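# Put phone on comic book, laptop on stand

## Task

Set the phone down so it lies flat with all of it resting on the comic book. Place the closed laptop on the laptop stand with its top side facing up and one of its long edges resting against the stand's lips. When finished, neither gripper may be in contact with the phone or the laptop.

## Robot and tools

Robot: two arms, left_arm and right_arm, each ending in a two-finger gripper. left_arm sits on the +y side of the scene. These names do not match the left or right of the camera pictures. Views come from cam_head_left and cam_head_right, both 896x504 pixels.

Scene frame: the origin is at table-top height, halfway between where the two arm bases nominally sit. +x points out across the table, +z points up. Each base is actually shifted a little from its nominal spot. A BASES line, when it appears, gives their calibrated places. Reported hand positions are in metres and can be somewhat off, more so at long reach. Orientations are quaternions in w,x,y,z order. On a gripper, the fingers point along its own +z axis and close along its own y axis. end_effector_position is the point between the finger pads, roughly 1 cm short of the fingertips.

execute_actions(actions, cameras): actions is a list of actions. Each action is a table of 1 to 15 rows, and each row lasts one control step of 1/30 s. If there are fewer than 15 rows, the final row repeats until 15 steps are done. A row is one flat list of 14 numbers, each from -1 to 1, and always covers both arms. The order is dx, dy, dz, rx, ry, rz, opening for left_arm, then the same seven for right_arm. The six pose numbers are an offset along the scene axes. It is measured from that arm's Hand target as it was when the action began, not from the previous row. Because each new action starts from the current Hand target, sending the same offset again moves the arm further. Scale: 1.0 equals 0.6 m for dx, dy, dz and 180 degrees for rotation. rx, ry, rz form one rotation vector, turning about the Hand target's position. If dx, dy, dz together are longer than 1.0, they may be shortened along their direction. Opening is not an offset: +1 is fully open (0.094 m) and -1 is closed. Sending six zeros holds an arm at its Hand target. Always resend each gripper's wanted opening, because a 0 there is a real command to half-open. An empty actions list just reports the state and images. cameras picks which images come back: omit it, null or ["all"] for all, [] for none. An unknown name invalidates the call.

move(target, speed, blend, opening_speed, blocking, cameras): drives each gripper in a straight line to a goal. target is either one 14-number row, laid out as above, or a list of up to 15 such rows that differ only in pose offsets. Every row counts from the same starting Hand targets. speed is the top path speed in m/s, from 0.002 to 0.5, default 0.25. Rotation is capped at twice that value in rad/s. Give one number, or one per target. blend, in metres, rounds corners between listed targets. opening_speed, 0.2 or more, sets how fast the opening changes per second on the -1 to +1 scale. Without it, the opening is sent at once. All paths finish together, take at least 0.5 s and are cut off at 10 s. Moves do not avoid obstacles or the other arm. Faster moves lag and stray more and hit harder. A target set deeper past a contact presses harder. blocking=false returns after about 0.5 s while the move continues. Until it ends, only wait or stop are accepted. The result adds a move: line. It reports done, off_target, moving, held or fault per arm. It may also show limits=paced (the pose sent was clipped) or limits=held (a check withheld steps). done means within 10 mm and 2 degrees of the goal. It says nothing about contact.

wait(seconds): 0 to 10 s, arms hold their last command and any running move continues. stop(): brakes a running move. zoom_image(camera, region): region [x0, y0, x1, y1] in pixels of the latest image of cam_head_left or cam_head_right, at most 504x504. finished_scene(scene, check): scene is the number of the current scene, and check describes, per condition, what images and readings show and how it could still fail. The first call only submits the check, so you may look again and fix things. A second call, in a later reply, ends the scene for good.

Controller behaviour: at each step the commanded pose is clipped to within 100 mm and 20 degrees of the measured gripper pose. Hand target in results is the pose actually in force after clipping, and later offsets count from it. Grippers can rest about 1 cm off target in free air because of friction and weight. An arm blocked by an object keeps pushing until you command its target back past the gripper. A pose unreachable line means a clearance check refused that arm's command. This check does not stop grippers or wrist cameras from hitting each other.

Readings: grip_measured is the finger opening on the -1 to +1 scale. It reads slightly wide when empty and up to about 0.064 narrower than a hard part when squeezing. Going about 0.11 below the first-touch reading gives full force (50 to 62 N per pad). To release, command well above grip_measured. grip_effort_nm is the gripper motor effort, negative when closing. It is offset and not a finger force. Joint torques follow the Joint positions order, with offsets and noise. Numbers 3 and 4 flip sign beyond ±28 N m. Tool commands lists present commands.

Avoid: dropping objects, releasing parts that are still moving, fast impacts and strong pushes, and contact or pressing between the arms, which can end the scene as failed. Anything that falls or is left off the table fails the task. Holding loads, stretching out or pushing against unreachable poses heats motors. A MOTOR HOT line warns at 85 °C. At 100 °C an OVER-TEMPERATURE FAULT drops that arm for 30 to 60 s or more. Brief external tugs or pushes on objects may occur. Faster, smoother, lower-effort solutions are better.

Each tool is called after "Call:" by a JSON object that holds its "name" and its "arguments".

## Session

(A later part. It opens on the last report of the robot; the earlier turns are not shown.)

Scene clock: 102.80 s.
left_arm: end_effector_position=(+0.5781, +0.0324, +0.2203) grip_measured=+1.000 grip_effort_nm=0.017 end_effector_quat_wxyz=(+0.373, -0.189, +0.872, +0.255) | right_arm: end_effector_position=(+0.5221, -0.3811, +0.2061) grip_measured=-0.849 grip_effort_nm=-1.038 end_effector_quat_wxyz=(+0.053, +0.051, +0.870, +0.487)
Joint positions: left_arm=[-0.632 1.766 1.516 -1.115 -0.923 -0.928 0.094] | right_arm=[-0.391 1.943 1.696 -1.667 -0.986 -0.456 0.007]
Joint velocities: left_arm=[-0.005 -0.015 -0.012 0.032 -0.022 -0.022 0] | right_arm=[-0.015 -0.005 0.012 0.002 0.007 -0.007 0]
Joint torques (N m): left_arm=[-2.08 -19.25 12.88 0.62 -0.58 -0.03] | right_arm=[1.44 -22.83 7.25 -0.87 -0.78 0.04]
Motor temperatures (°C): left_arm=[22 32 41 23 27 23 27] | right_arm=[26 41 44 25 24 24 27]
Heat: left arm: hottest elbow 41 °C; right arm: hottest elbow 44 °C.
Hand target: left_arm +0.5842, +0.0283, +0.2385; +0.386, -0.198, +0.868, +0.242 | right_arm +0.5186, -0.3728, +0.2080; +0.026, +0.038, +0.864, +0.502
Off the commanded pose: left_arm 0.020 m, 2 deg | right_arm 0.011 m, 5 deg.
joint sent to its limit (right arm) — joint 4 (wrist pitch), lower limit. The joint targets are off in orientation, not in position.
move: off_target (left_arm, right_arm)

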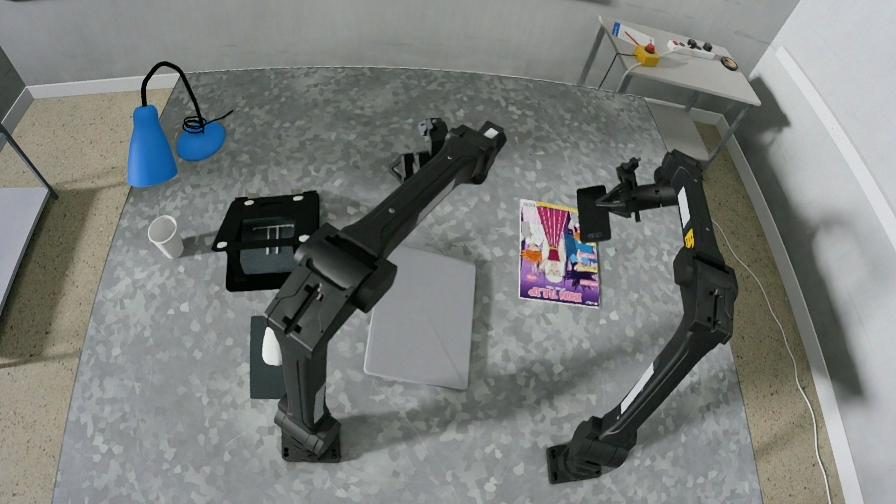

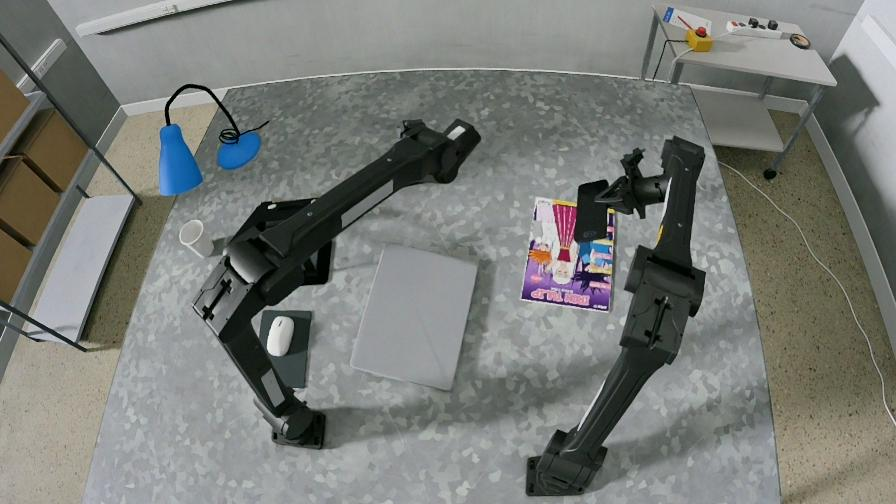

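Call:
{"name": "move", "arguments": {"target": [0,0,0,0,0,0,1,0.017,0.085,-0.2,0,0,0,-1], "speed": 0.12}}

Call:
{"name": "zoom_image", "arguments": {"camera": "cam_head_left", "region": [500, 150, 680, 330]}}

Call:
{"name": "zoom_image", "arguments": {"camera": "cam_head_right", "region": [500, 150, 680, 330]}}

Scene clock: 112.00 s.
left_arm: end_effector_position=(+0.5781, +0.0324, +0.2203) grip_measured=+1.000 grip_effort_nm=0.022 end_effector_quat_wxyz=(+0.373, -0.189, +0.872, +0.255) | right_arm: end_effector_position=(+0.5263, -0.3291, +0.1000) grip_measured=-0.849 grip_effort_nm=-1.033 end_effector_quat_wxyz=(+0.038, +0.031, +0.867, +0.496)
Joint positions: left_arm=[-0.632 1.766 1.516 -1.115 -0.923 -0.928 0.094] | right_arm=[-0.302 2.027 1.527 -1.374 -1.014 -0.395 0.007]
Joint velocities: left_arm=[0.005 0.005 -0.007 -0.007 -0.081 -0.022 0] | right_arm=[-0.005 -0.015 0.002 0.007 0.007 0.051 0.001]
Joint torques (N m): left_arm=[-1.03 -19.66 12.78 1.02 -0.53 0] | right_arm=[1.32 -21.54 6.69 -0.13 -0.8 0.23]
Motor temperatures (°C): left_arm=[22 32 41 23 27 23 27] | right_arm=[26 41 44 25 24 24 27]
Heat: left arm: hottest elbow 41 °C; right arm: hottest elbow 44 °C.
Hand target: left_arm +0.5842, +0.0283, +0.2385; +0.386, -0.198, +0.868, +0.242 | right_arm +0.5258, -0.3224, +0.0875; +0.026, +0.038, +0.864, +0.502
Off the commanded pose: left_arm 0.020 m, 2 deg | right_arm 0.014 m, 2 deg.
move: off_target (left_arm, right_arm)

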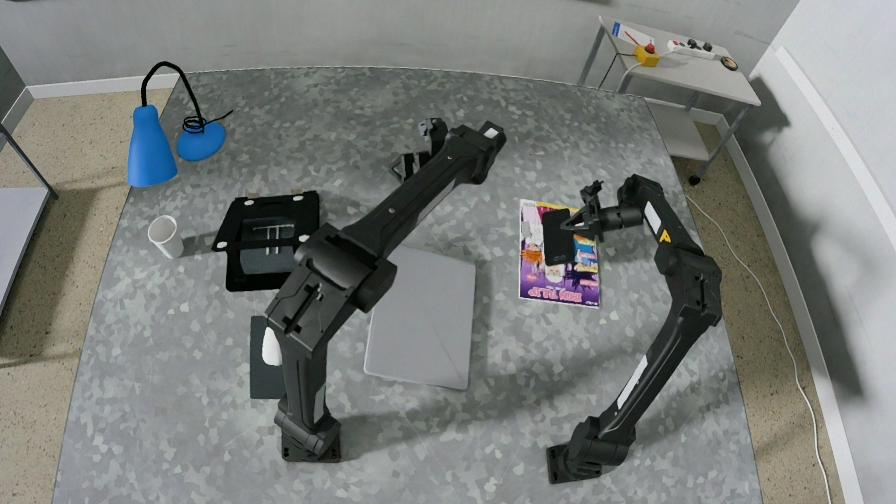

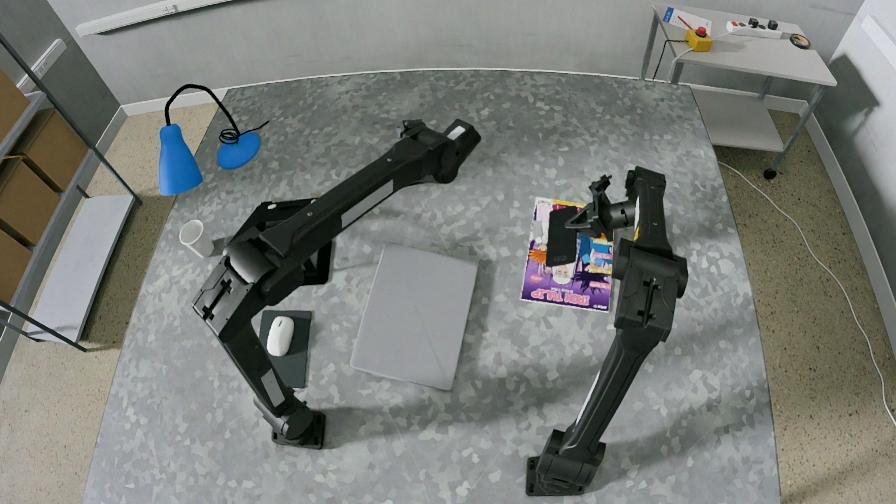

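Scaled by 2.800.

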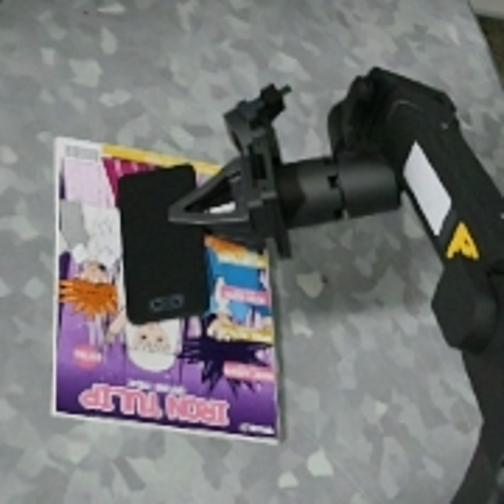

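Scaled by 2.800.

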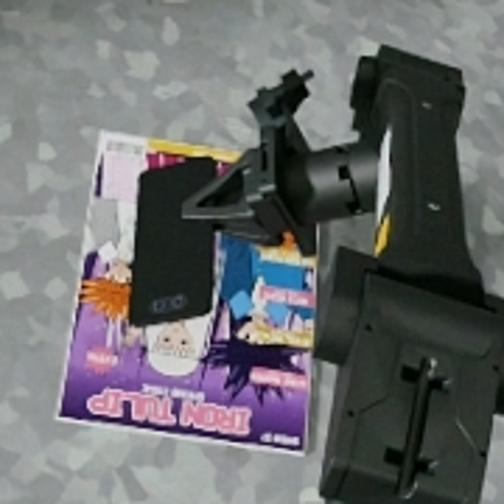

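Call:
{"name": "move", "arguments": {"target": [0,0,0,0,0,0,1,0.005,-0.012,-0.07,0,0,0,-1], "speed": 0.06}}

Call:
{"name": "zoom_image", "arguments": {"camera": "cam_head_left", "region": [500, 150, 680, 330]}}

Call:
{"name": "zoom_image", "arguments": {"camera": "cam_head_right", "region": [500, 150, 680, 330]}}

Scene clock: 116.90 s.
left_arm: end_effector_position=(+0.5781, +0.0324, +0.2203) grip_measured=+1.000 grip_effort_nm=0.022 end_effector_quat_wxyz=(+0.373, -0.189, +0.872, +0.255) | right_arm: end_effector_position=(+0.5301, -0.3302, +0.0604) grip_measured=-0.849 grip_effort_nm=-1.038 end_effector_quat_wxyz=(+0.034, +0.032, +0.866, +0.498)
Joint positions: left_arm=[-0.632 1.766 1.516 -1.115 -0.923 -0.928 0.094] | right_arm=[-0.302 2.095 1.521 -1.313 -1.014 -0.399 0.007]
Joint velocities: left_arm=[-0.024 -0.015 -0.017 -0.002 0.066 -0.066 0] | right_arm=[-0.015 0.015 0.007 0.002 0.081 -0.007 0]
Joint torques (N m): left_arm=[-1.26 -18.2 12.79 0.85 -0.58 -0.08] | right_arm=[0.38 -21.01 6.39 -0.14 -0.7 0.02]
Motor temperatures (°C): left_arm=[22 32 41 23 27 23 27] | right_arm=[26 41 44 25 24 24 27]
Heat: left arm: hottest elbow 41 °C; right arm: hottest elbow 44 °C.
Hand target: left_arm +0.5842, +0.0283, +0.2385; +0.386, -0.198, +0.868, +0.242 | right_arm +0.5277, -0.3300, +0.0453; +0.025, +0.038, +0.864, +0.502
Off the commanded pose: left_arm 0.020 m, 2 deg | right_arm 0.015 m, 1 deg.
move: off_target (left_arm, right_arm)

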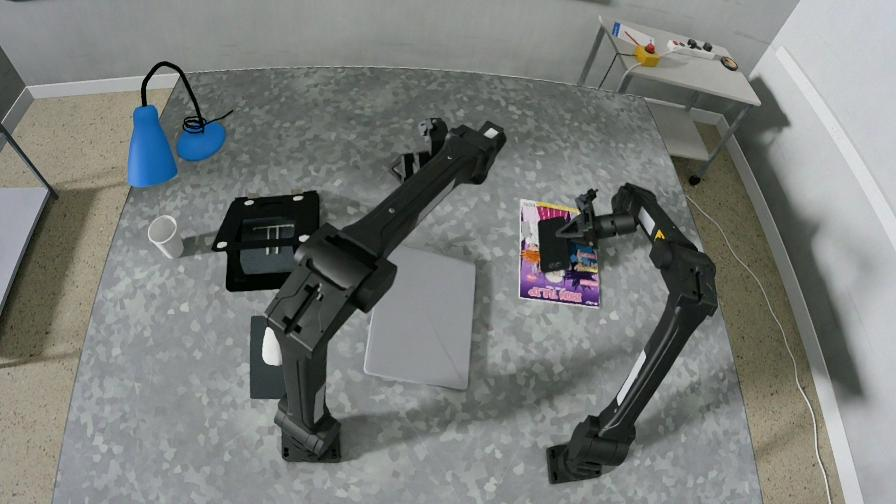

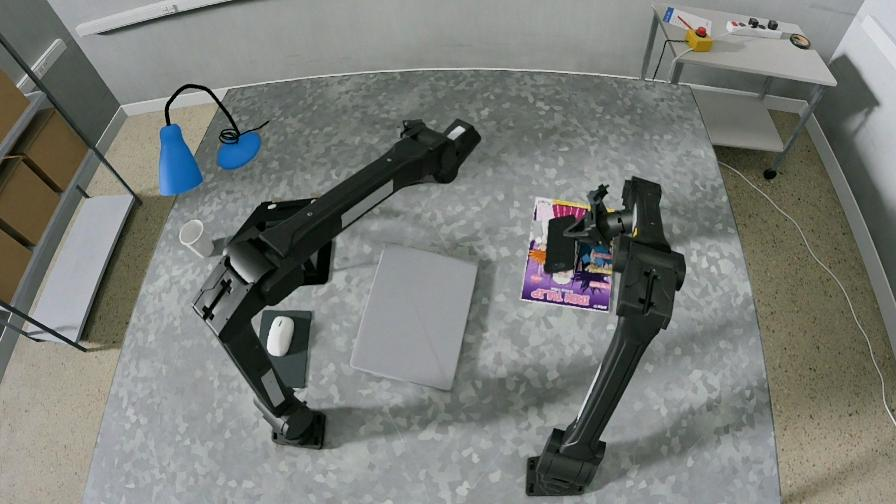

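Scaled by 2.800.

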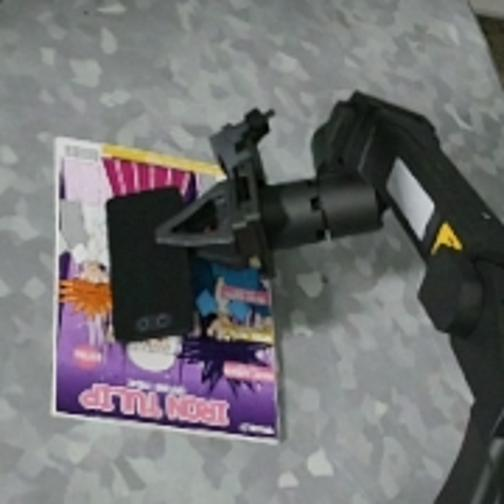

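Scaled by 2.800.

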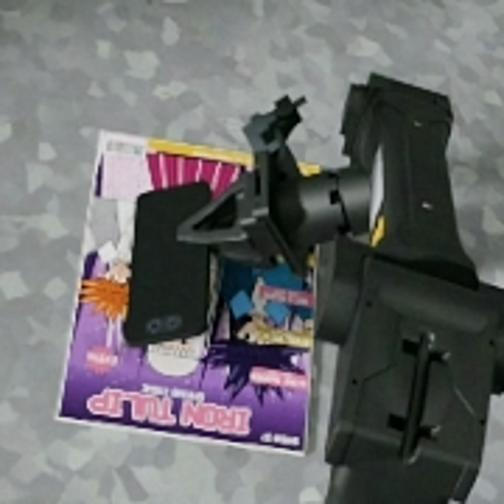

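Call:
{"name": "move", "arguments": {"target": [0,0,0,0,0,0,1,0,-0.008,-0.033,0,0,0,-1], "speed": 0.04}}

Call:
{"name": "zoom_image", "arguments": {"camera": "cam_head_left", "region": [500, 180, 640, 320]}}

Call:
{"name": "zoom_image", "arguments": {"camera": "cam_head_right", "region": [510, 180, 650, 320]}}

Scene clock: 121.00 s.
left_arm: end_effector_position=(+0.5781, +0.0324, +0.2203) grip_measured=+1.000 grip_effort_nm=0.022 end_effector_quat_wxyz=(+0.373, -0.189, +0.872, +0.255) | right_arm: end_effector_position=(+0.5310, -0.3306, +0.0427) grip_measured=-0.849 grip_effort_nm=-1.038 end_effector_quat_wxyz=(+0.034, +0.027, +0.866, +0.498)
Joint positions: left_arm=[-0.632 1.766 1.516 -1.115 -0.923 -0.928 0.094] | right_arm=[-0.302 2.127 1.521 -1.291 -1.013 -0.416 0.007]
Joint velocities: left_arm=[-0.005 -0.005 0.002 -0.007 0.051 0.007 0] | right_arm=[-0.015 -0.005 -0.002 -0.012 -0.037 0.051 0.001]
Joint torques (N m): left_arm=[-1.49 -19.37 12.78 0.77 -0.57 -0.03] | right_arm=[-0.21 -21.6 6.16 -0.09 -0.62 0.11]
Motor temperatures (°C): left_arm=[22 32 41 23 27 23 27] | right_arm=[26 42 43 25 25 24 27]
Heat: left arm: hottest elbow 41 °C; right arm: hottest elbow 43 °C.
Hand target: left_arm +0.5842, +0.0283, +0.2385; +0.386, -0.198, +0.868, +0.242 | right_arm +0.5273, -0.3349, +0.0257; +0.026, +0.038, +0.864, +0.502
Off the commanded pose: left_arm 0.020 m, 2 deg | right_arm 0.018 m, 2 deg.
move: off_target (left_arm, right_arm)

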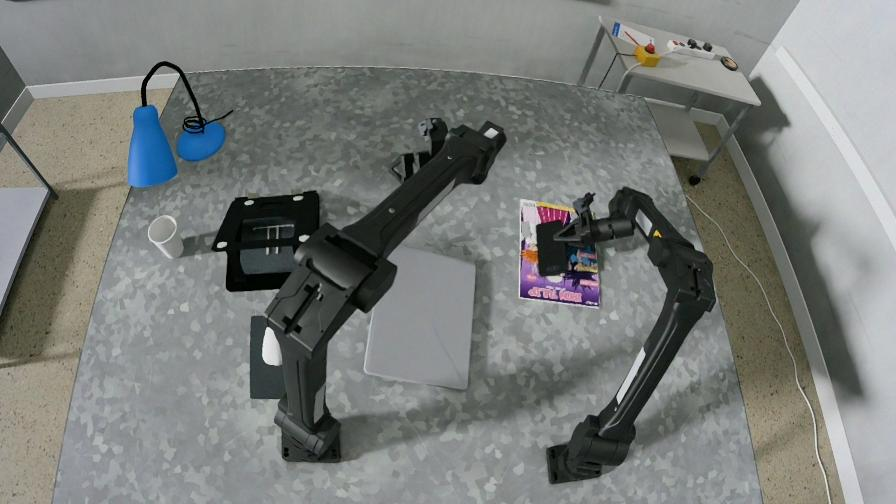

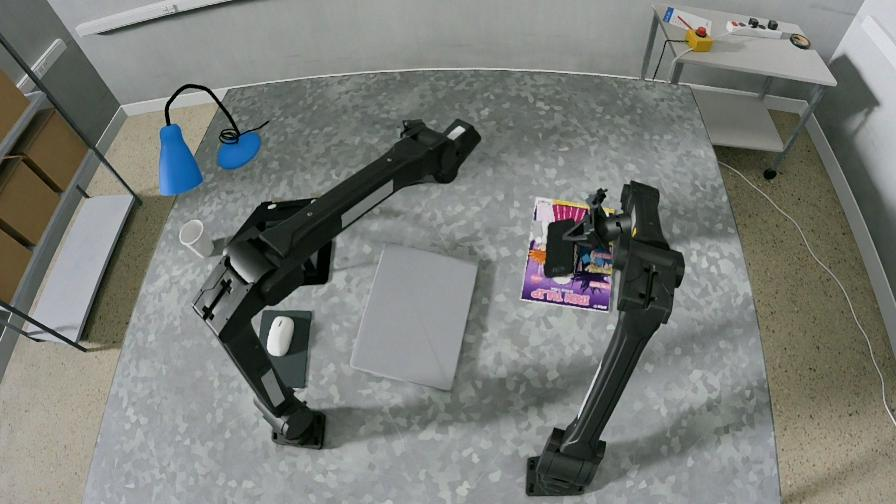

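Scaled by 3.600.

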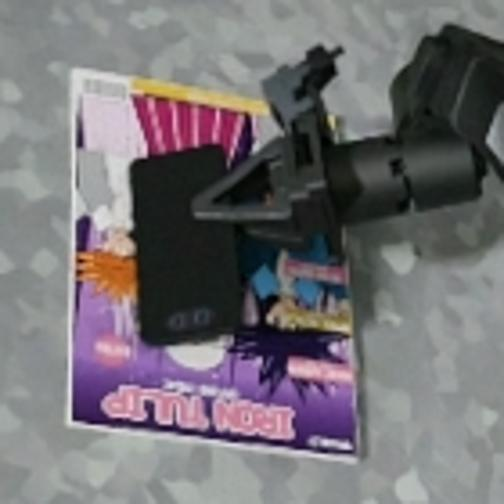

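Scaled by 3.600.

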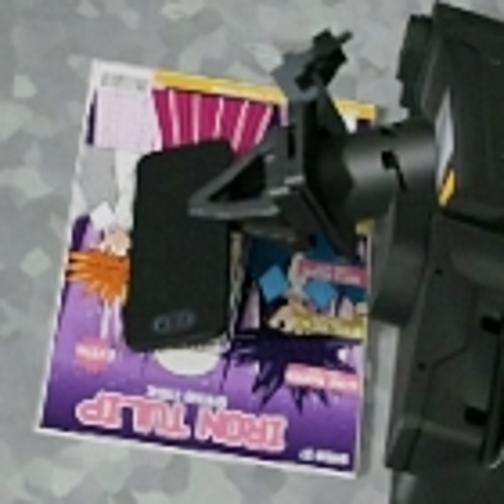

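Call:
{"name": "execute_actions", "arguments": {"actions": []}}

Scene clock: 133.87 s.
left_arm: end_effector_position=(+0.5781, +0.0324, +0.2203) grip_measured=+1.000 grip_effort_nm=0.022 end_effector_quat_wxyz=(+0.373, -0.189, +0.872, +0.255) | right_arm: end_effector_position=(+0.5310, -0.3306, +0.0427) grip_measured=-0.849 grip_effort_nm=-1.038 end_effector_quat_wxyz=(+0.034, +0.027, +0.866, +0.498)
Joint positions: left_arm=[-0.632 1.766 1.516 -1.115 -0.923 -0.928 0.094] | right_arm=[-0.302 2.127 1.521 -1.291 -1.013 -0.416 0.007]
Joint velocities: left_arm=[-0.005 -0.005 -0.012 0.017 -0.007 -0.022 0] | right_arm=[-0.015 -0.024 0.007 0.012 -0.007 0.022 -0.001]
Joint torques (N m): left_arm=[-1.08 -19.14 12.88 0.65 -0.56 0.03] | right_arm=[-0.09 -21.3 6.17 -0.1 -0.61 0.07]
Motor temperatures (°C): left_arm=[22 33 41 23 27 23 27] | right_arm=[26 44 42 25 25 24 27]
Heat: left arm: hottest elbow 41 °C; right arm: hottest shoulder 44 °C.
Hand target: left_arm +0.5842, +0.0283, +0.2385; +0.386, -0.198, +0.868, +0.242 | right_arm +0.5273, -0.3349, +0.0257; +0.026, +0.038, +0.864, +0.502
Tool commands: left_gripper/opening=+1.0 right_gripper/opening=-1.0
Off the commanded pose: left_arm 0.020 m, 2 deg | right_arm 0.018 m, 2 deg.

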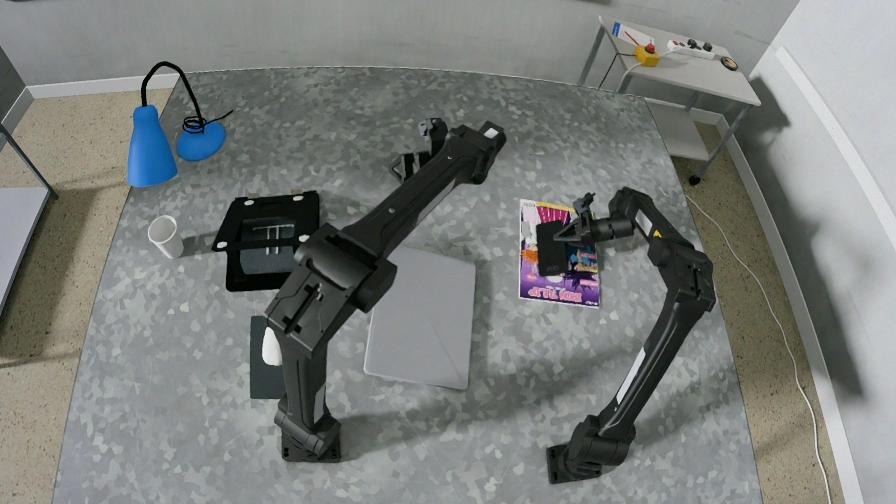

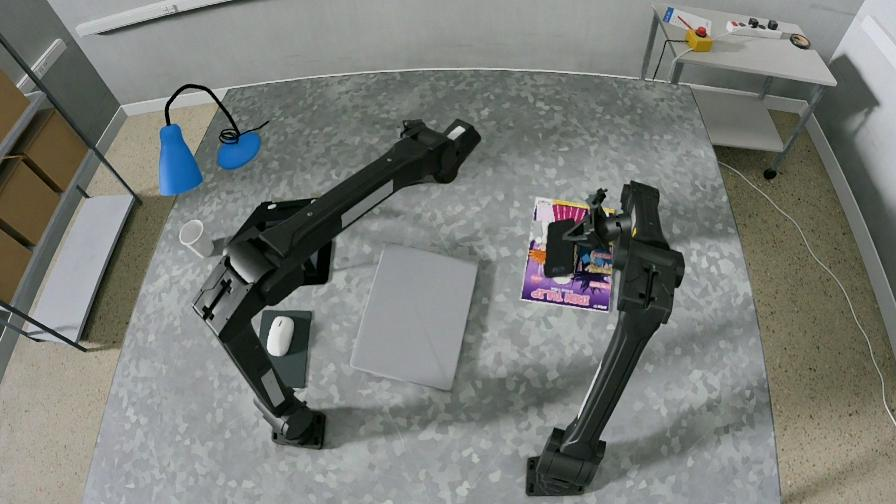

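Call:
{"name": "move", "arguments": {"target": [0,0,0,0,0,0,1,0,0.006,-0.02,0,0,0,-1], "speed": 0.04, "cameras": ["cam_head_left"]}}

Call:
{"name": "zoom_image", "arguments": {"camera": "cam_head_left", "region": [500, 180, 640, 320]}}

Scene clock: 136.63 s.
left_arm: end_effector_position=(+0.5781, +0.0324, +0.2203) grip_measured=+1.000 grip_effort_nm=0.022 end_effector_quat_wxyz=(+0.373, -0.189, +0.872, +0.255) | right_arm: end_effector_position=(+0.5335, -0.3308, +0.0413) grip_measured=-0.849 grip_effort_nm=-1.043 end_effector_quat_wxyz=(+0.043, +0.025, +0.865, +0.499)
Joint positions: left_arm=[-0.632 1.766 1.516 -1.115 -0.923 -0.928 0.094] | right_arm=[-0.302 2.127 1.517 -1.267 -1.02 -0.411 0.007]
Joint velocities: left_arm=[-0.005 -0.005 0.007 -0.012 0.051 0.066 0] | right_arm=[-0.005 0.015 -0.012 0.007 0.037 -0.066 0]
Joint torques (N m): left_arm=[-1.44 -18.96 12.7 0.91 -0.56 -0.05] | right_arm=[0.21 -20.31 5.56 0.43 -0.45 0.07]
Motor temperatures (°C): left_arm=[22 33 41 23 27 23 27] | right_arm=[26 44 42 25 25 24 27]
Heat: left arm: hottest elbow 41 °C; right arm: hottest shoulder 44 °C.
Hand target: left_arm +0.5842, +0.0283, +0.2385; +0.386, -0.198, +0.868, +0.242 | right_arm +0.5270, -0.3314, +0.0138; +0.026, +0.038, +0.864, +0.502
Off the commanded pose: left_arm 0.020 m, 2 deg | right_arm 0.028 m, 2 deg.
move: off_target (left_arm, right_arm)
Images, in order (width x height): cam_head_left 896x504.

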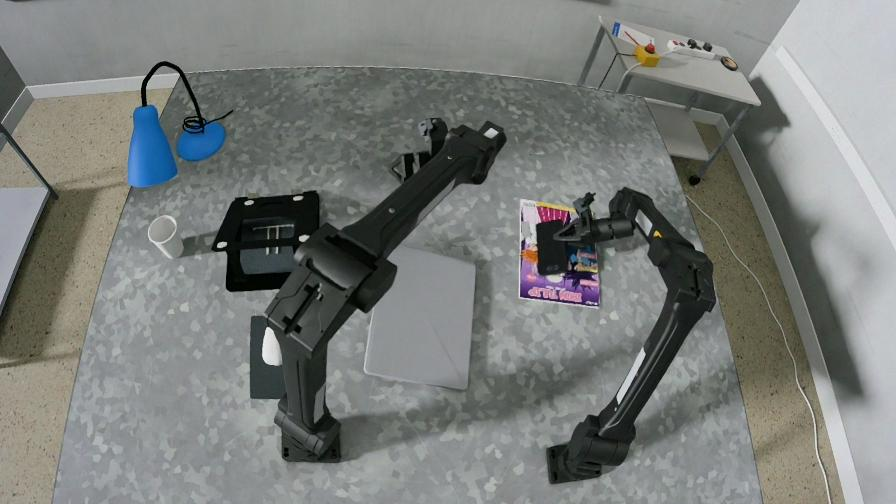

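Scaled by 3.600.

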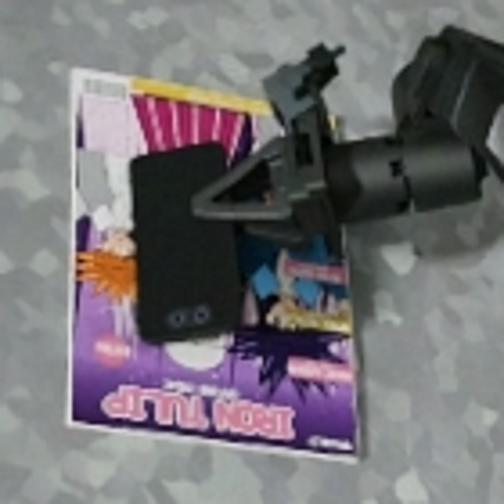

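Call:
{"name": "move", "arguments": {"target": [0,0,0,0,0,0,1,0,0.0,-0.015,0,0,0,-1], "speed": 0.04, "cameras": []}}

Scene clock: 139.33 s.
left_arm: end_effector_position=(+0.5781, +0.0324, +0.2203) grip_measured=+1.000 grip_effort_nm=0.022 end_effector_quat_wxyz=(+0.373, -0.189, +0.872, +0.255) | right_arm: end_effector_position=(+0.5336, -0.3303, +0.0404) grip_measured=-0.849 grip_effort_nm=-1.043 end_effector_quat_wxyz=(+0.044, +0.026, +0.864, +0.500)
Joint positions: left_arm=[-0.632 1.766 1.516 -1.115 -0.923 -0.928 0.094] | right_arm=[-0.302 2.127 1.512 -1.258 -1.025 -0.408 0.007]
Joint velocities: left_arm=[-0.005 0.015 -0.012 0.017 -0.051 -0.037 0] | right_arm=[-0.005 0.015 -0.002 0.007 0.022 0.066 0]
Joint torques (N m): left_arm=[-1.03 -19.31 12.72 0.69 -0.61 0] | right_arm=[0.21 -19.19 5.44 0.47 -0.28 0.07]
Motor temperatures (°C): left_arm=[22 33 41 23 27 23 27] | right_arm=[26 44 42 25 24 24 27]
Heat: left arm: hottest elbow 41 °C; right arm: hottest shoulder 44 °C.
Hand target: left_arm +0.5842, +0.0283, +0.2385; +0.386, -0.198, +0.868, +0.242 | right_arm +0.5268, -0.3315, +0.0047; +0.026, +0.038, +0.864, +0.502
Off the commanded pose: left_arm 0.020 m, 2 deg | right_arm 0.036 m, 3 deg.
move: off_target (left_arm, right_arm)
No camera images: "cameras" was empty.

Call:
{"name": "move", "arguments": {"target": [0,0,0,0,0,0,1,0,0.0,0.015,0,0,0,-0.6], "speed": 0.04, "opening_speed": 0.3, "cameras": ["cam_head_left"]}}

Call:
{"name": "zoom_image", "arguments": {"camera": "cam_head_left", "region": [500, 180, 640, 320]}}

Call:
{"name": "zoom_image", "arguments": {"camera": "cam_head_left", "region": [500, 180, 640, 320]}}

Scene clock: 146.23 s.
left_arm: end_effector_position=(+0.5781, +0.0324, +0.2203) grip_measured=+1.000 grip_effort_nm=0.022 end_effector_quat_wxyz=(+0.373, -0.189, +0.872, +0.255) | right_arm: end_effector_position=(+0.5325, -0.3306, +0.0356) grip_measured=-0.602 grip_effort_nm=0.056 end_effector_quat_wxyz=(+0.040, +0.027, +0.866, +0.498)
Joint positions: left_arm=[-0.632 1.766 1.516 -1.115 -0.923 -0.928 0.094] | right_arm=[-0.302 2.134 1.512 -1.258 -1.018 -0.407 0.019]
Joint velocities: left_arm=[0.005 -0.005 -0.002 0.007 0.007 0.007 0] | right_arm=[-0.005 -0.005 -0.007 -0.002 0.051 -0.022 0.001]
Joint torques (N m): left_arm=[-1.85 -20.25 12.67 0.8 -0.6 -0.06] | right_arm=[0.26 -20.84 5.9 -0.03 -0.51 0.08]
Motor temperatures (°C): left_arm=[22 33 41 23 27 23 27] | right_arm=[26 43 42 25 24 24 27]
Heat: left arm: hottest elbow 41 °C; right arm: hottest shoulder 43 °C.
Hand target: left_arm +0.5842, +0.0283, +0.2385; +0.386, -0.198, +0.868, +0.242 | right_arm +0.5270, -0.3314, +0.0136; +0.026, +0.038, +0.864, +0.502
Off the commanded pose: left_arm 0.020 m, 2 deg | right_arm 0.023 m, 2 deg.
move: off_target (left_arm, right_arm)
Images, in order (width x height): cam_head_left 896x504.

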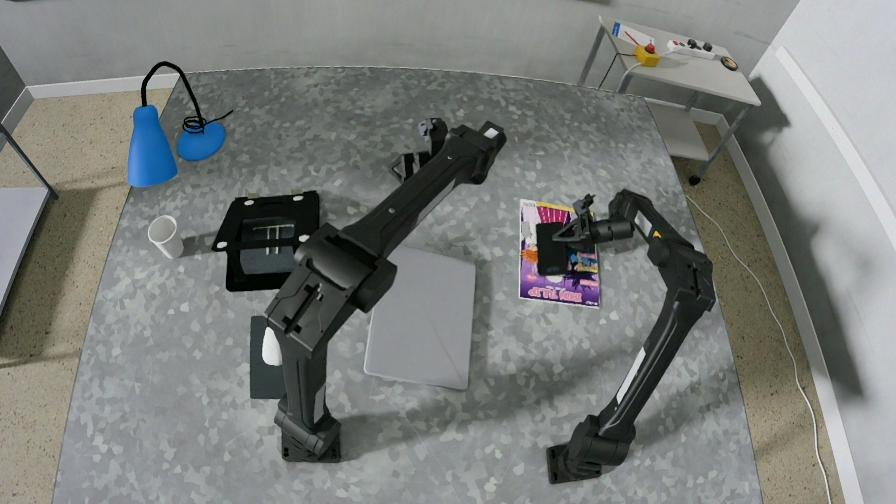

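Scaled by 3.600.

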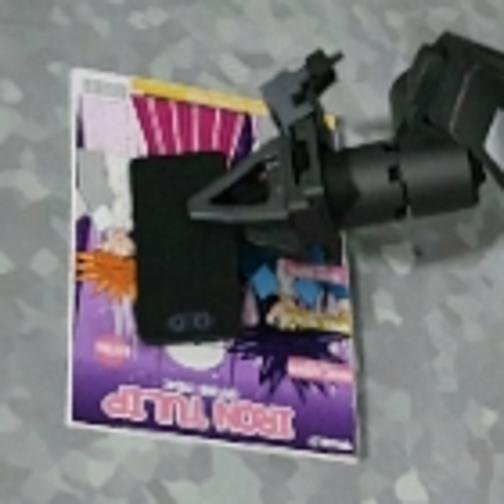

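Scaled by 3.600.

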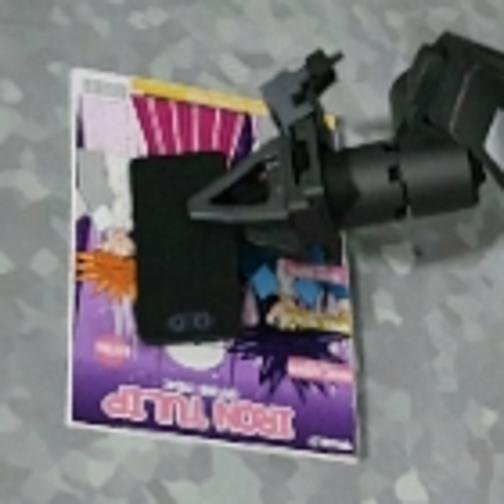

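Call:
{"name": "move", "arguments": {"target": [0,0,0,0,0,0,1,0,-0.12,0.045,0,0,0,-0.55], "speed": 0.06, "cameras": ["cam_head_left"]}}

Call:
{"name": "zoom_image", "arguments": {"camera": "cam_head_left", "region": [500, 180, 640, 320]}}

Scene clock: 151.90 s.
left_arm: end_effector_position=(+0.5781, +0.0324, +0.2203) grip_measured=+1.000 grip_effort_nm=0.022 end_effector_quat_wxyz=(+0.373, -0.189, +0.872, +0.255) | right_arm: end_effector_position=(+0.5177, -0.3941, +0.0507) grip_measured=-0.551 grip_effort_nm=0.061 end_effector_quat_wxyz=(+0.026, +0.037, +0.864, +0.501)
Joint positions: left_arm=[-0.632 1.766 1.516 -1.115 -0.923 -0.928 0.094] | right_arm=[-0.414 2.171 1.609 -1.503 -0.971 -0.588 0.021]
Joint velocities: left_arm=[-0.005 0.015 -0.012 -0.012 -0.037 -0.022 0] | right_arm=[0.015 -0.015 0.002 0.012 -0.007 -0.066 0]
Joint torques (N m): left_arm=[-1.26 -19.6 12.72 0.79 -0.55 -0.08] | right_arm=[-0.09 -20.48 10.09 -0.95 -0.43 0.03]
Motor temperatures (°C): left_arm=[22 33 41 23 27 23 27] | right_arm=[26 43 42 25 24 24 27]
Heat: left arm: hottest elbow 41 °C; right arm: hottest shoulder 43 °C.
Hand target: left_arm +0.5842, +0.0283, +0.2385; +0.386, -0.198, +0.868, +0.242 | right_arm +0.5279, -0.4034, +0.0409; +0.027, +0.038, +0.864, +0.501
Off the commanded pose: left_arm 0.020 m, 2 deg | right_arm 0.017 m, 0 deg.
move: off_target (left_arm, right_arm)
Images, in order (width x height): cam_head_left 896x504.

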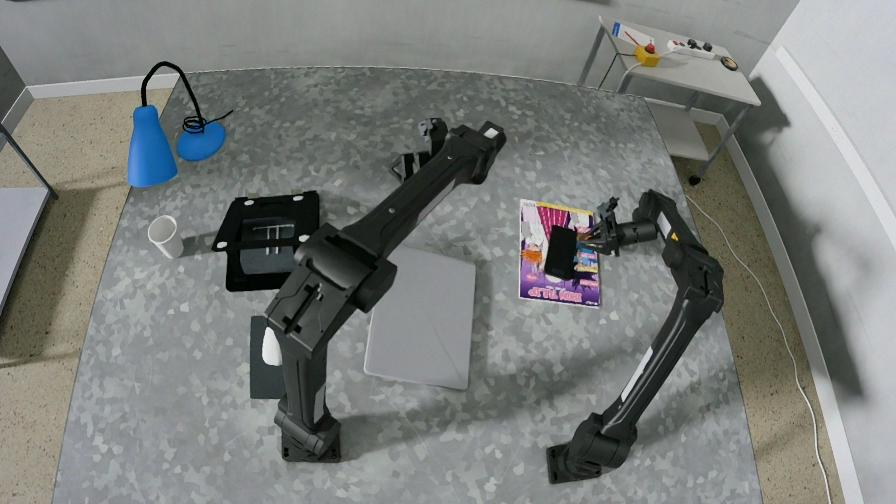

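Scaled by 3.600.

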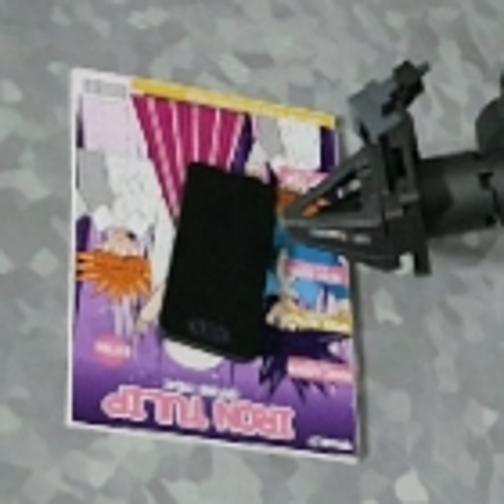

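Call:
{"name": "move", "arguments": {"target": [0,0,0,0,0,0,1,0,-0.07,0.01,0,0,0,-0.55], "speed": 0.06, "cameras": ["cam_head_left", "cam_head_right"]}}

Call:
{"name": "zoom_image", "arguments": {"camera": "cam_head_left", "region": [500, 180, 640, 320]}}

Call:
{"name": "zoom_image", "arguments": {"camera": "cam_head_right", "region": [500, 180, 640, 320]}}

Scene clock: 155.97 s.
left_arm: end_effector_position=(+0.5781, +0.0324, +0.2203) grip_measured=+1.000 grip_effort_nm=0.022 end_effector_quat_wxyz=(+0.373, -0.189, +0.872, +0.255) | right_arm: end_effector_position=(+0.5191, -0.4347, +0.0576) grip_measured=-0.551 grip_effort_nm=0.056 end_effector_quat_wxyz=(+0.027, +0.037, +0.865, +0.501)
Joint positions: left_arm=[-0.632 1.766 1.516 -1.115 -0.923 -0.928 0.094] | right_arm=[-0.476 2.219 1.71 -1.629 -0.94 -0.679 0.021]
Joint velocities: left_arm=[-0.015 -0.005 0.007 0.002 0.037 0.022 0] | right_arm=[0.015 -0.015 -0.027 -0.012 0.066 0.022 0.001]
Joint torques (N m): left_arm=[-1.32 -19.72 12.9 0.87 -0.57 -0.02] | right_arm=[-0.15 -21.42 10.32 -1.24 -0.34 0]
Motor temperatures (°C): left_arm=[22 33 41 23 27 23 27] | right_arm=[26 43 42 25 24 24 27]
Heat: left arm: hottest elbow 41 °C; right arm: hottest shoulder 43 °C.
Hand target: left_arm +0.5842, +0.0283, +0.2385; +0.386, -0.198, +0.868, +0.242 | right_arm +0.5282, -0.4454, +0.0469; +0.027, +0.038, +0.864, +0.501
Off the commanded pose: left_arm 0.020 m, 2 deg | right_arm 0.018 m, 0 deg.
move: off_target (left_arm, right_arm)

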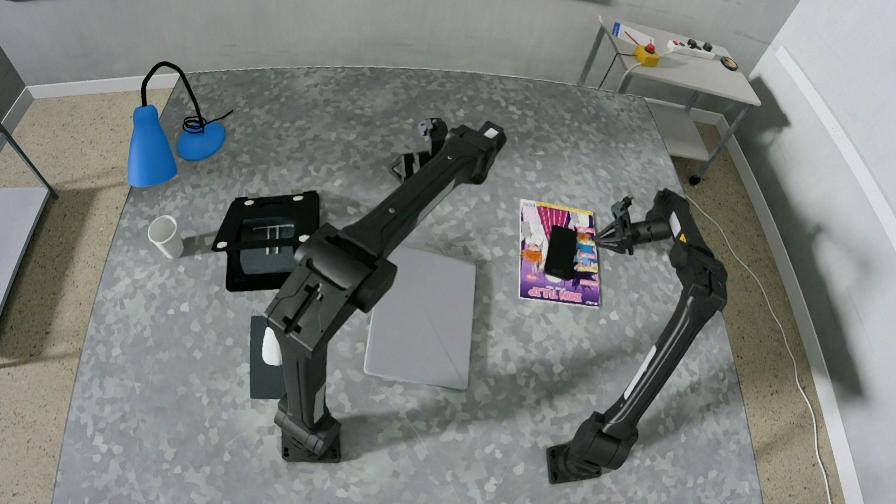

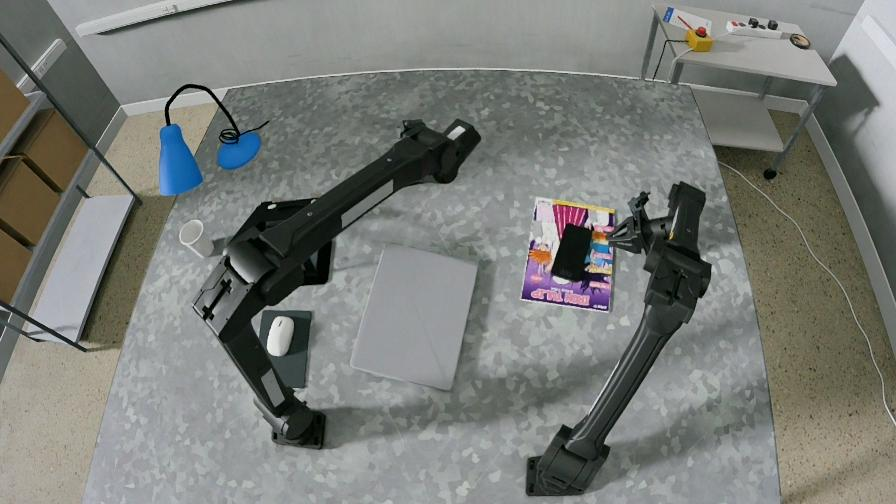

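Scaled by 3.600.

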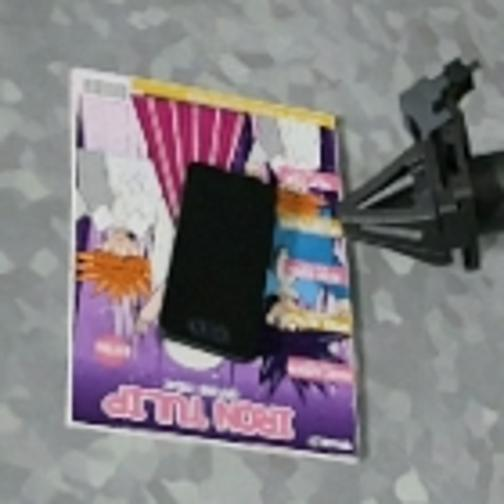

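Scaled by 3.600.

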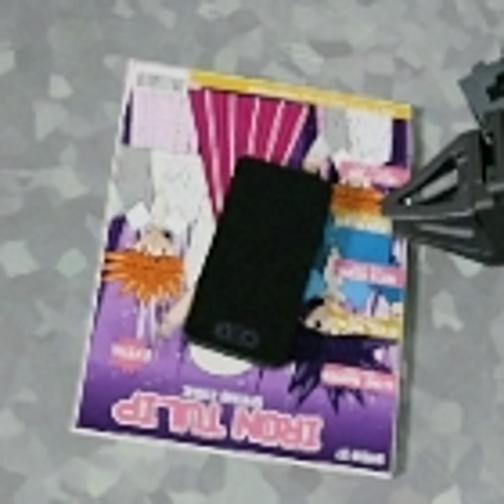

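Call:
{"name": "move", "arguments": {"target": [[-0.1,0.1,0.1,0,0,0,1,0,-0.05,0.15,0,0,0,-0.55],[-0.45,0.84,0.22,-0.161,0.257,-0.132,1,-0.17,0.03,0.5,-0.334,0.018,0.025,-0.55]], "speed": 0.22, "blend": 0.04}}

Scene clock: 166.60 s.
left_arm: end_effector_position=(+0.3145, +0.5259, +0.3511) grip_measured=+1.000 grip_effort_nm=0.022 end_effector_quat_wxyz=(+0.032, -0.003, +0.998, +0.047) | right_arm: end_effector_position=(+0.4321, -0.4282, +0.3360) grip_measured=-0.551 grip_effort_nm=0.051 end_effector_quat_wxyz=(+0.041, -0.006, +0.999, -0.008)
Joint positions: left_arm=[0.751 1.334 1.547 -1.672 -0.023 0.774 0.094] | right_arm=[-0.254 1.543 1.727 -1.672 -0.004 -0.259 0.021]
Joint velocities: left_arm=[-0.015 -0.015 0.002 0.002 0.022 0.022 0] | right_arm=[-0.005 0.005 -0.002 -0.002 0.007 0.007 0]
Joint torques (N m): left_arm=[-1.32 -10.34 16.5 0.2 0.09 0.11] | right_arm=[1.26 -17.14 10.8 -0.03 0.09 0.23]
Motor temperatures (°C): left_arm=[22 32 42 23 27 23 27] | right_arm=[26 43 44 25 24 23 26]
Heat: left arm: hottest elbow 42 °C; right arm: hottest elbow 44 °C.
Hand target: left_arm +0.3212, +0.5366, +0.3757; -0.008, -0.002, +1.000, +0.006 | right_arm +0.4342, -0.4244, +0.3489; -0.006, -0.006, +1.000, +0.002
Off the commanded pose: left_arm 0.020 m, 7 deg | right_arm 0.012 m, 5 deg.
joint sent to its limit (left arm) — joint 4 (wrist pitch), lower limit. The joint targets are off in position and orientation.
joint sent to its limit (right arm) — joint 4 (wrist pitch), lower limit. The joint targets are off in position and orientation.
move: off_target (left_arm, right_arm)

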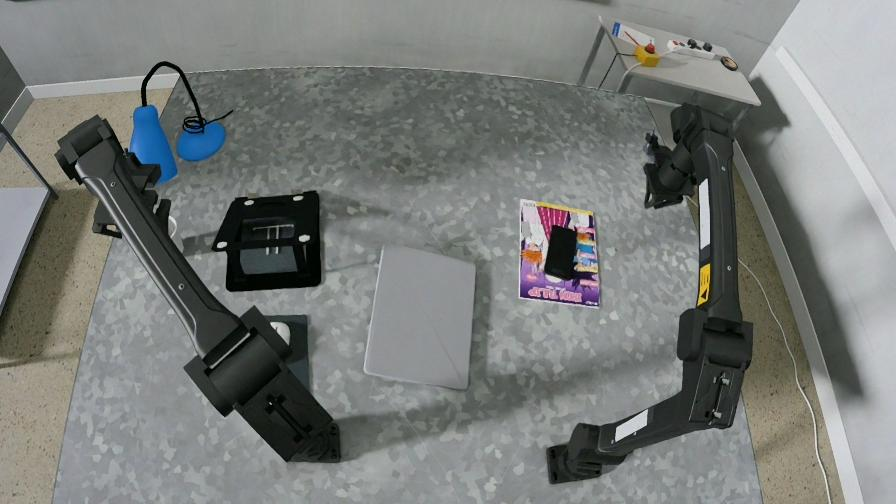

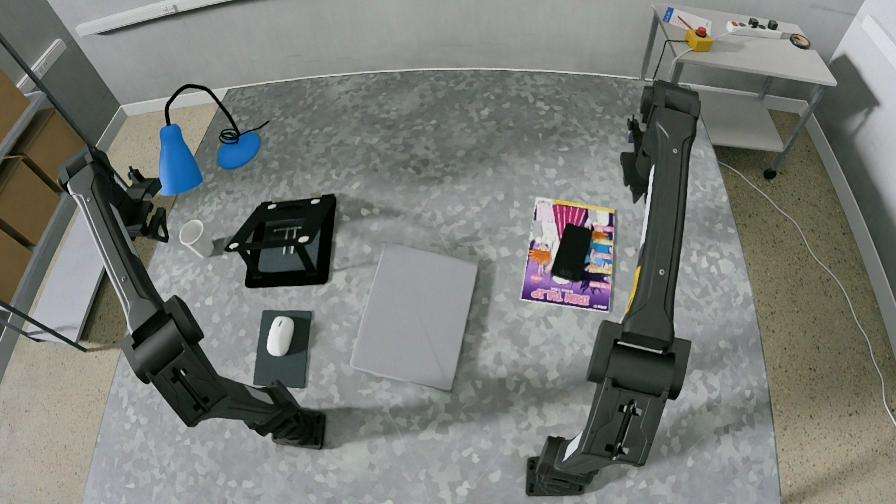

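Call:
{"name": "zoom_image", "arguments": {"camera": "cam_head_left", "region": [200, 170, 340, 310]}}

Call:
{"name": "zoom_image", "arguments": {"camera": "cam_head_right", "region": [210, 170, 350, 310]}}

Scaled by 3.600.

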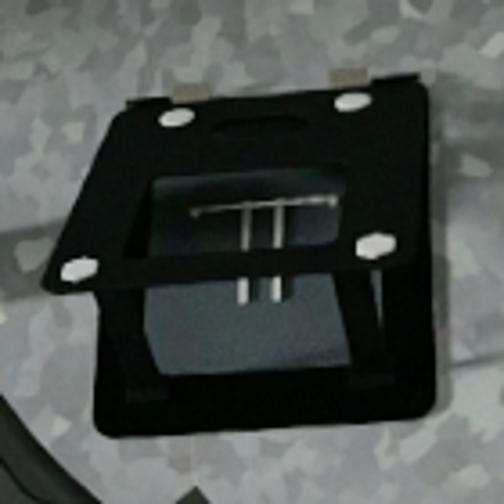

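Scaled by 3.600.

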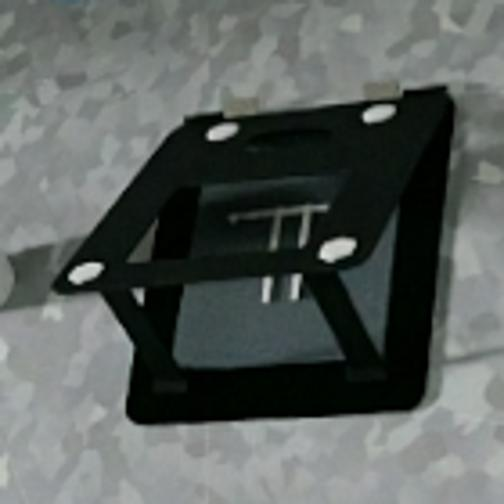

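Call:
{"name": "move", "arguments": {"target": [[0.231,-0.6,-0.2,0,0,0.464,1,0,0,0,0,0,0,-0.55],[0.231,-0.61,-0.5,0,0,0.464,1,0,0,0,0,0,0,-0.55]], "speed": 0.18, "blend": 0.04}}

Call:
{"name": "zoom_image", "arguments": {"camera": "cam_head_left", "region": [300, 160, 500, 360]}}

Scene clock: 254.33 s.
left_arm: end_effector_position=(+0.4556, +0.1716, +0.0824) grip_measured=+1.000 grip_effort_nm=0.017 end_effector_quat_wxyz=(-0.007, -0.669, +0.743, -0.003) | right_arm: end_effector_position=(+0.4321, -0.4282, +0.3360) grip_measured=-0.551 grip_effort_nm=0.056 end_effector_quat_wxyz=(+0.041, -0.006, +0.999, -0.008)
Joint positions: left_arm=[-0.188 1.58 1.088 -1.083 0.013 -1.625 0.094] | right_arm=[-0.254 1.543 1.727 -1.672 -0.004 -0.259 0.021]
Joint velocities: left_arm=[-0.015 -0.015 0.007 -0.007 -0.095 0.037 0] | right_arm=[-0.005 -0.005 -0.002 -0.002 0.007 -0.051 0]
Joint torques (N m): left_arm=[-2.37 -14.04 8.27 0.54 0.02 -0.02] | right_arm=[1.14 -17.14 10.66 -0.08 0.09 0.22]
Motor temperatures (°C): left_arm=[22 29 50 23 27 23 27] | right_arm=[26 43 49 25 24 23 26]
Heat: left arm: hottest elbow 50 °C; right arm: hottest elbow 49 °C.
Hand target: left_arm +0.4549, +0.1649, +0.0788; -0.007, -0.667, +0.745, -0.004 | right_arm +0.4342, -0.4243, +0.3489; -0.006, -0.007, +1.000, +0.002
Off the commanded pose: left_arm 0.008 m, 0 deg | right_arm 0.014 m, 5 deg.
joint sent to its limit (right arm) — joint 4 (wrist pitch), lower limit. The joint targets are off in orientation, not in position.
move: off_target (right_arm)

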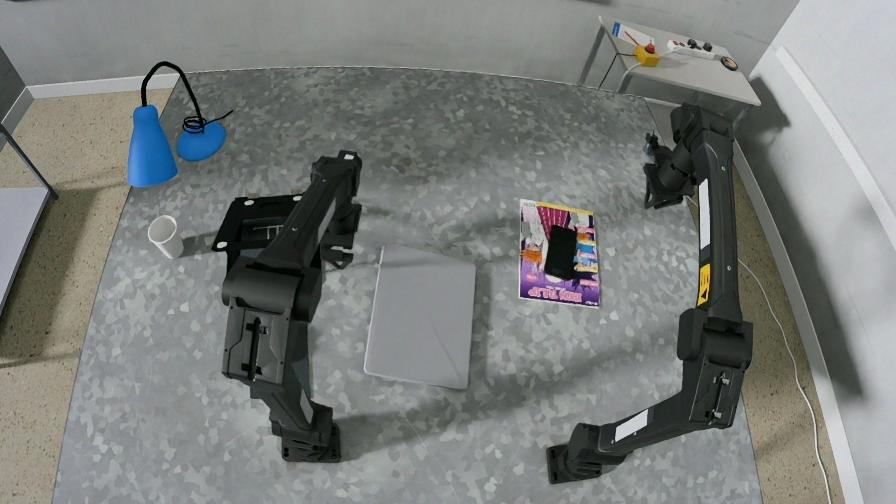

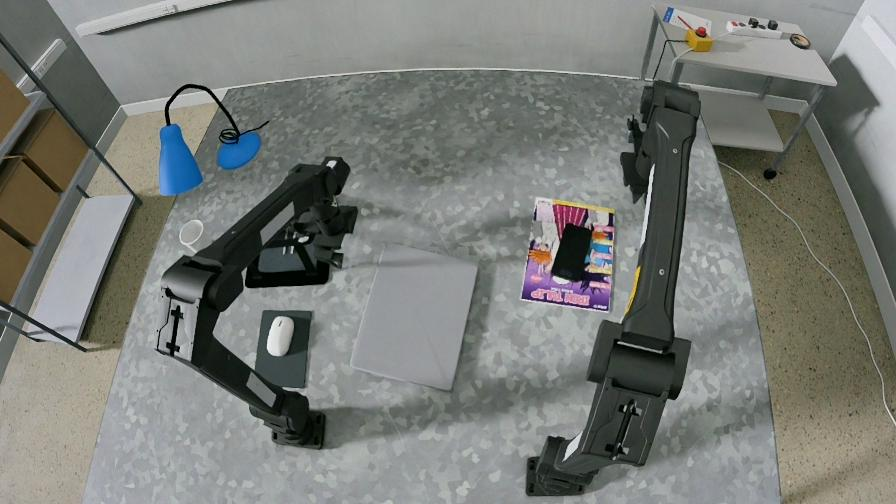

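Scaled by 2.520.

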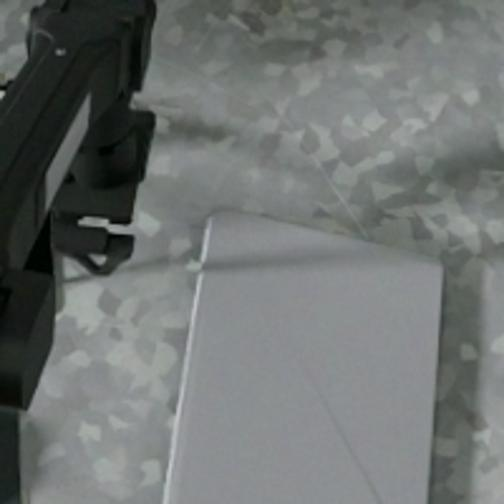

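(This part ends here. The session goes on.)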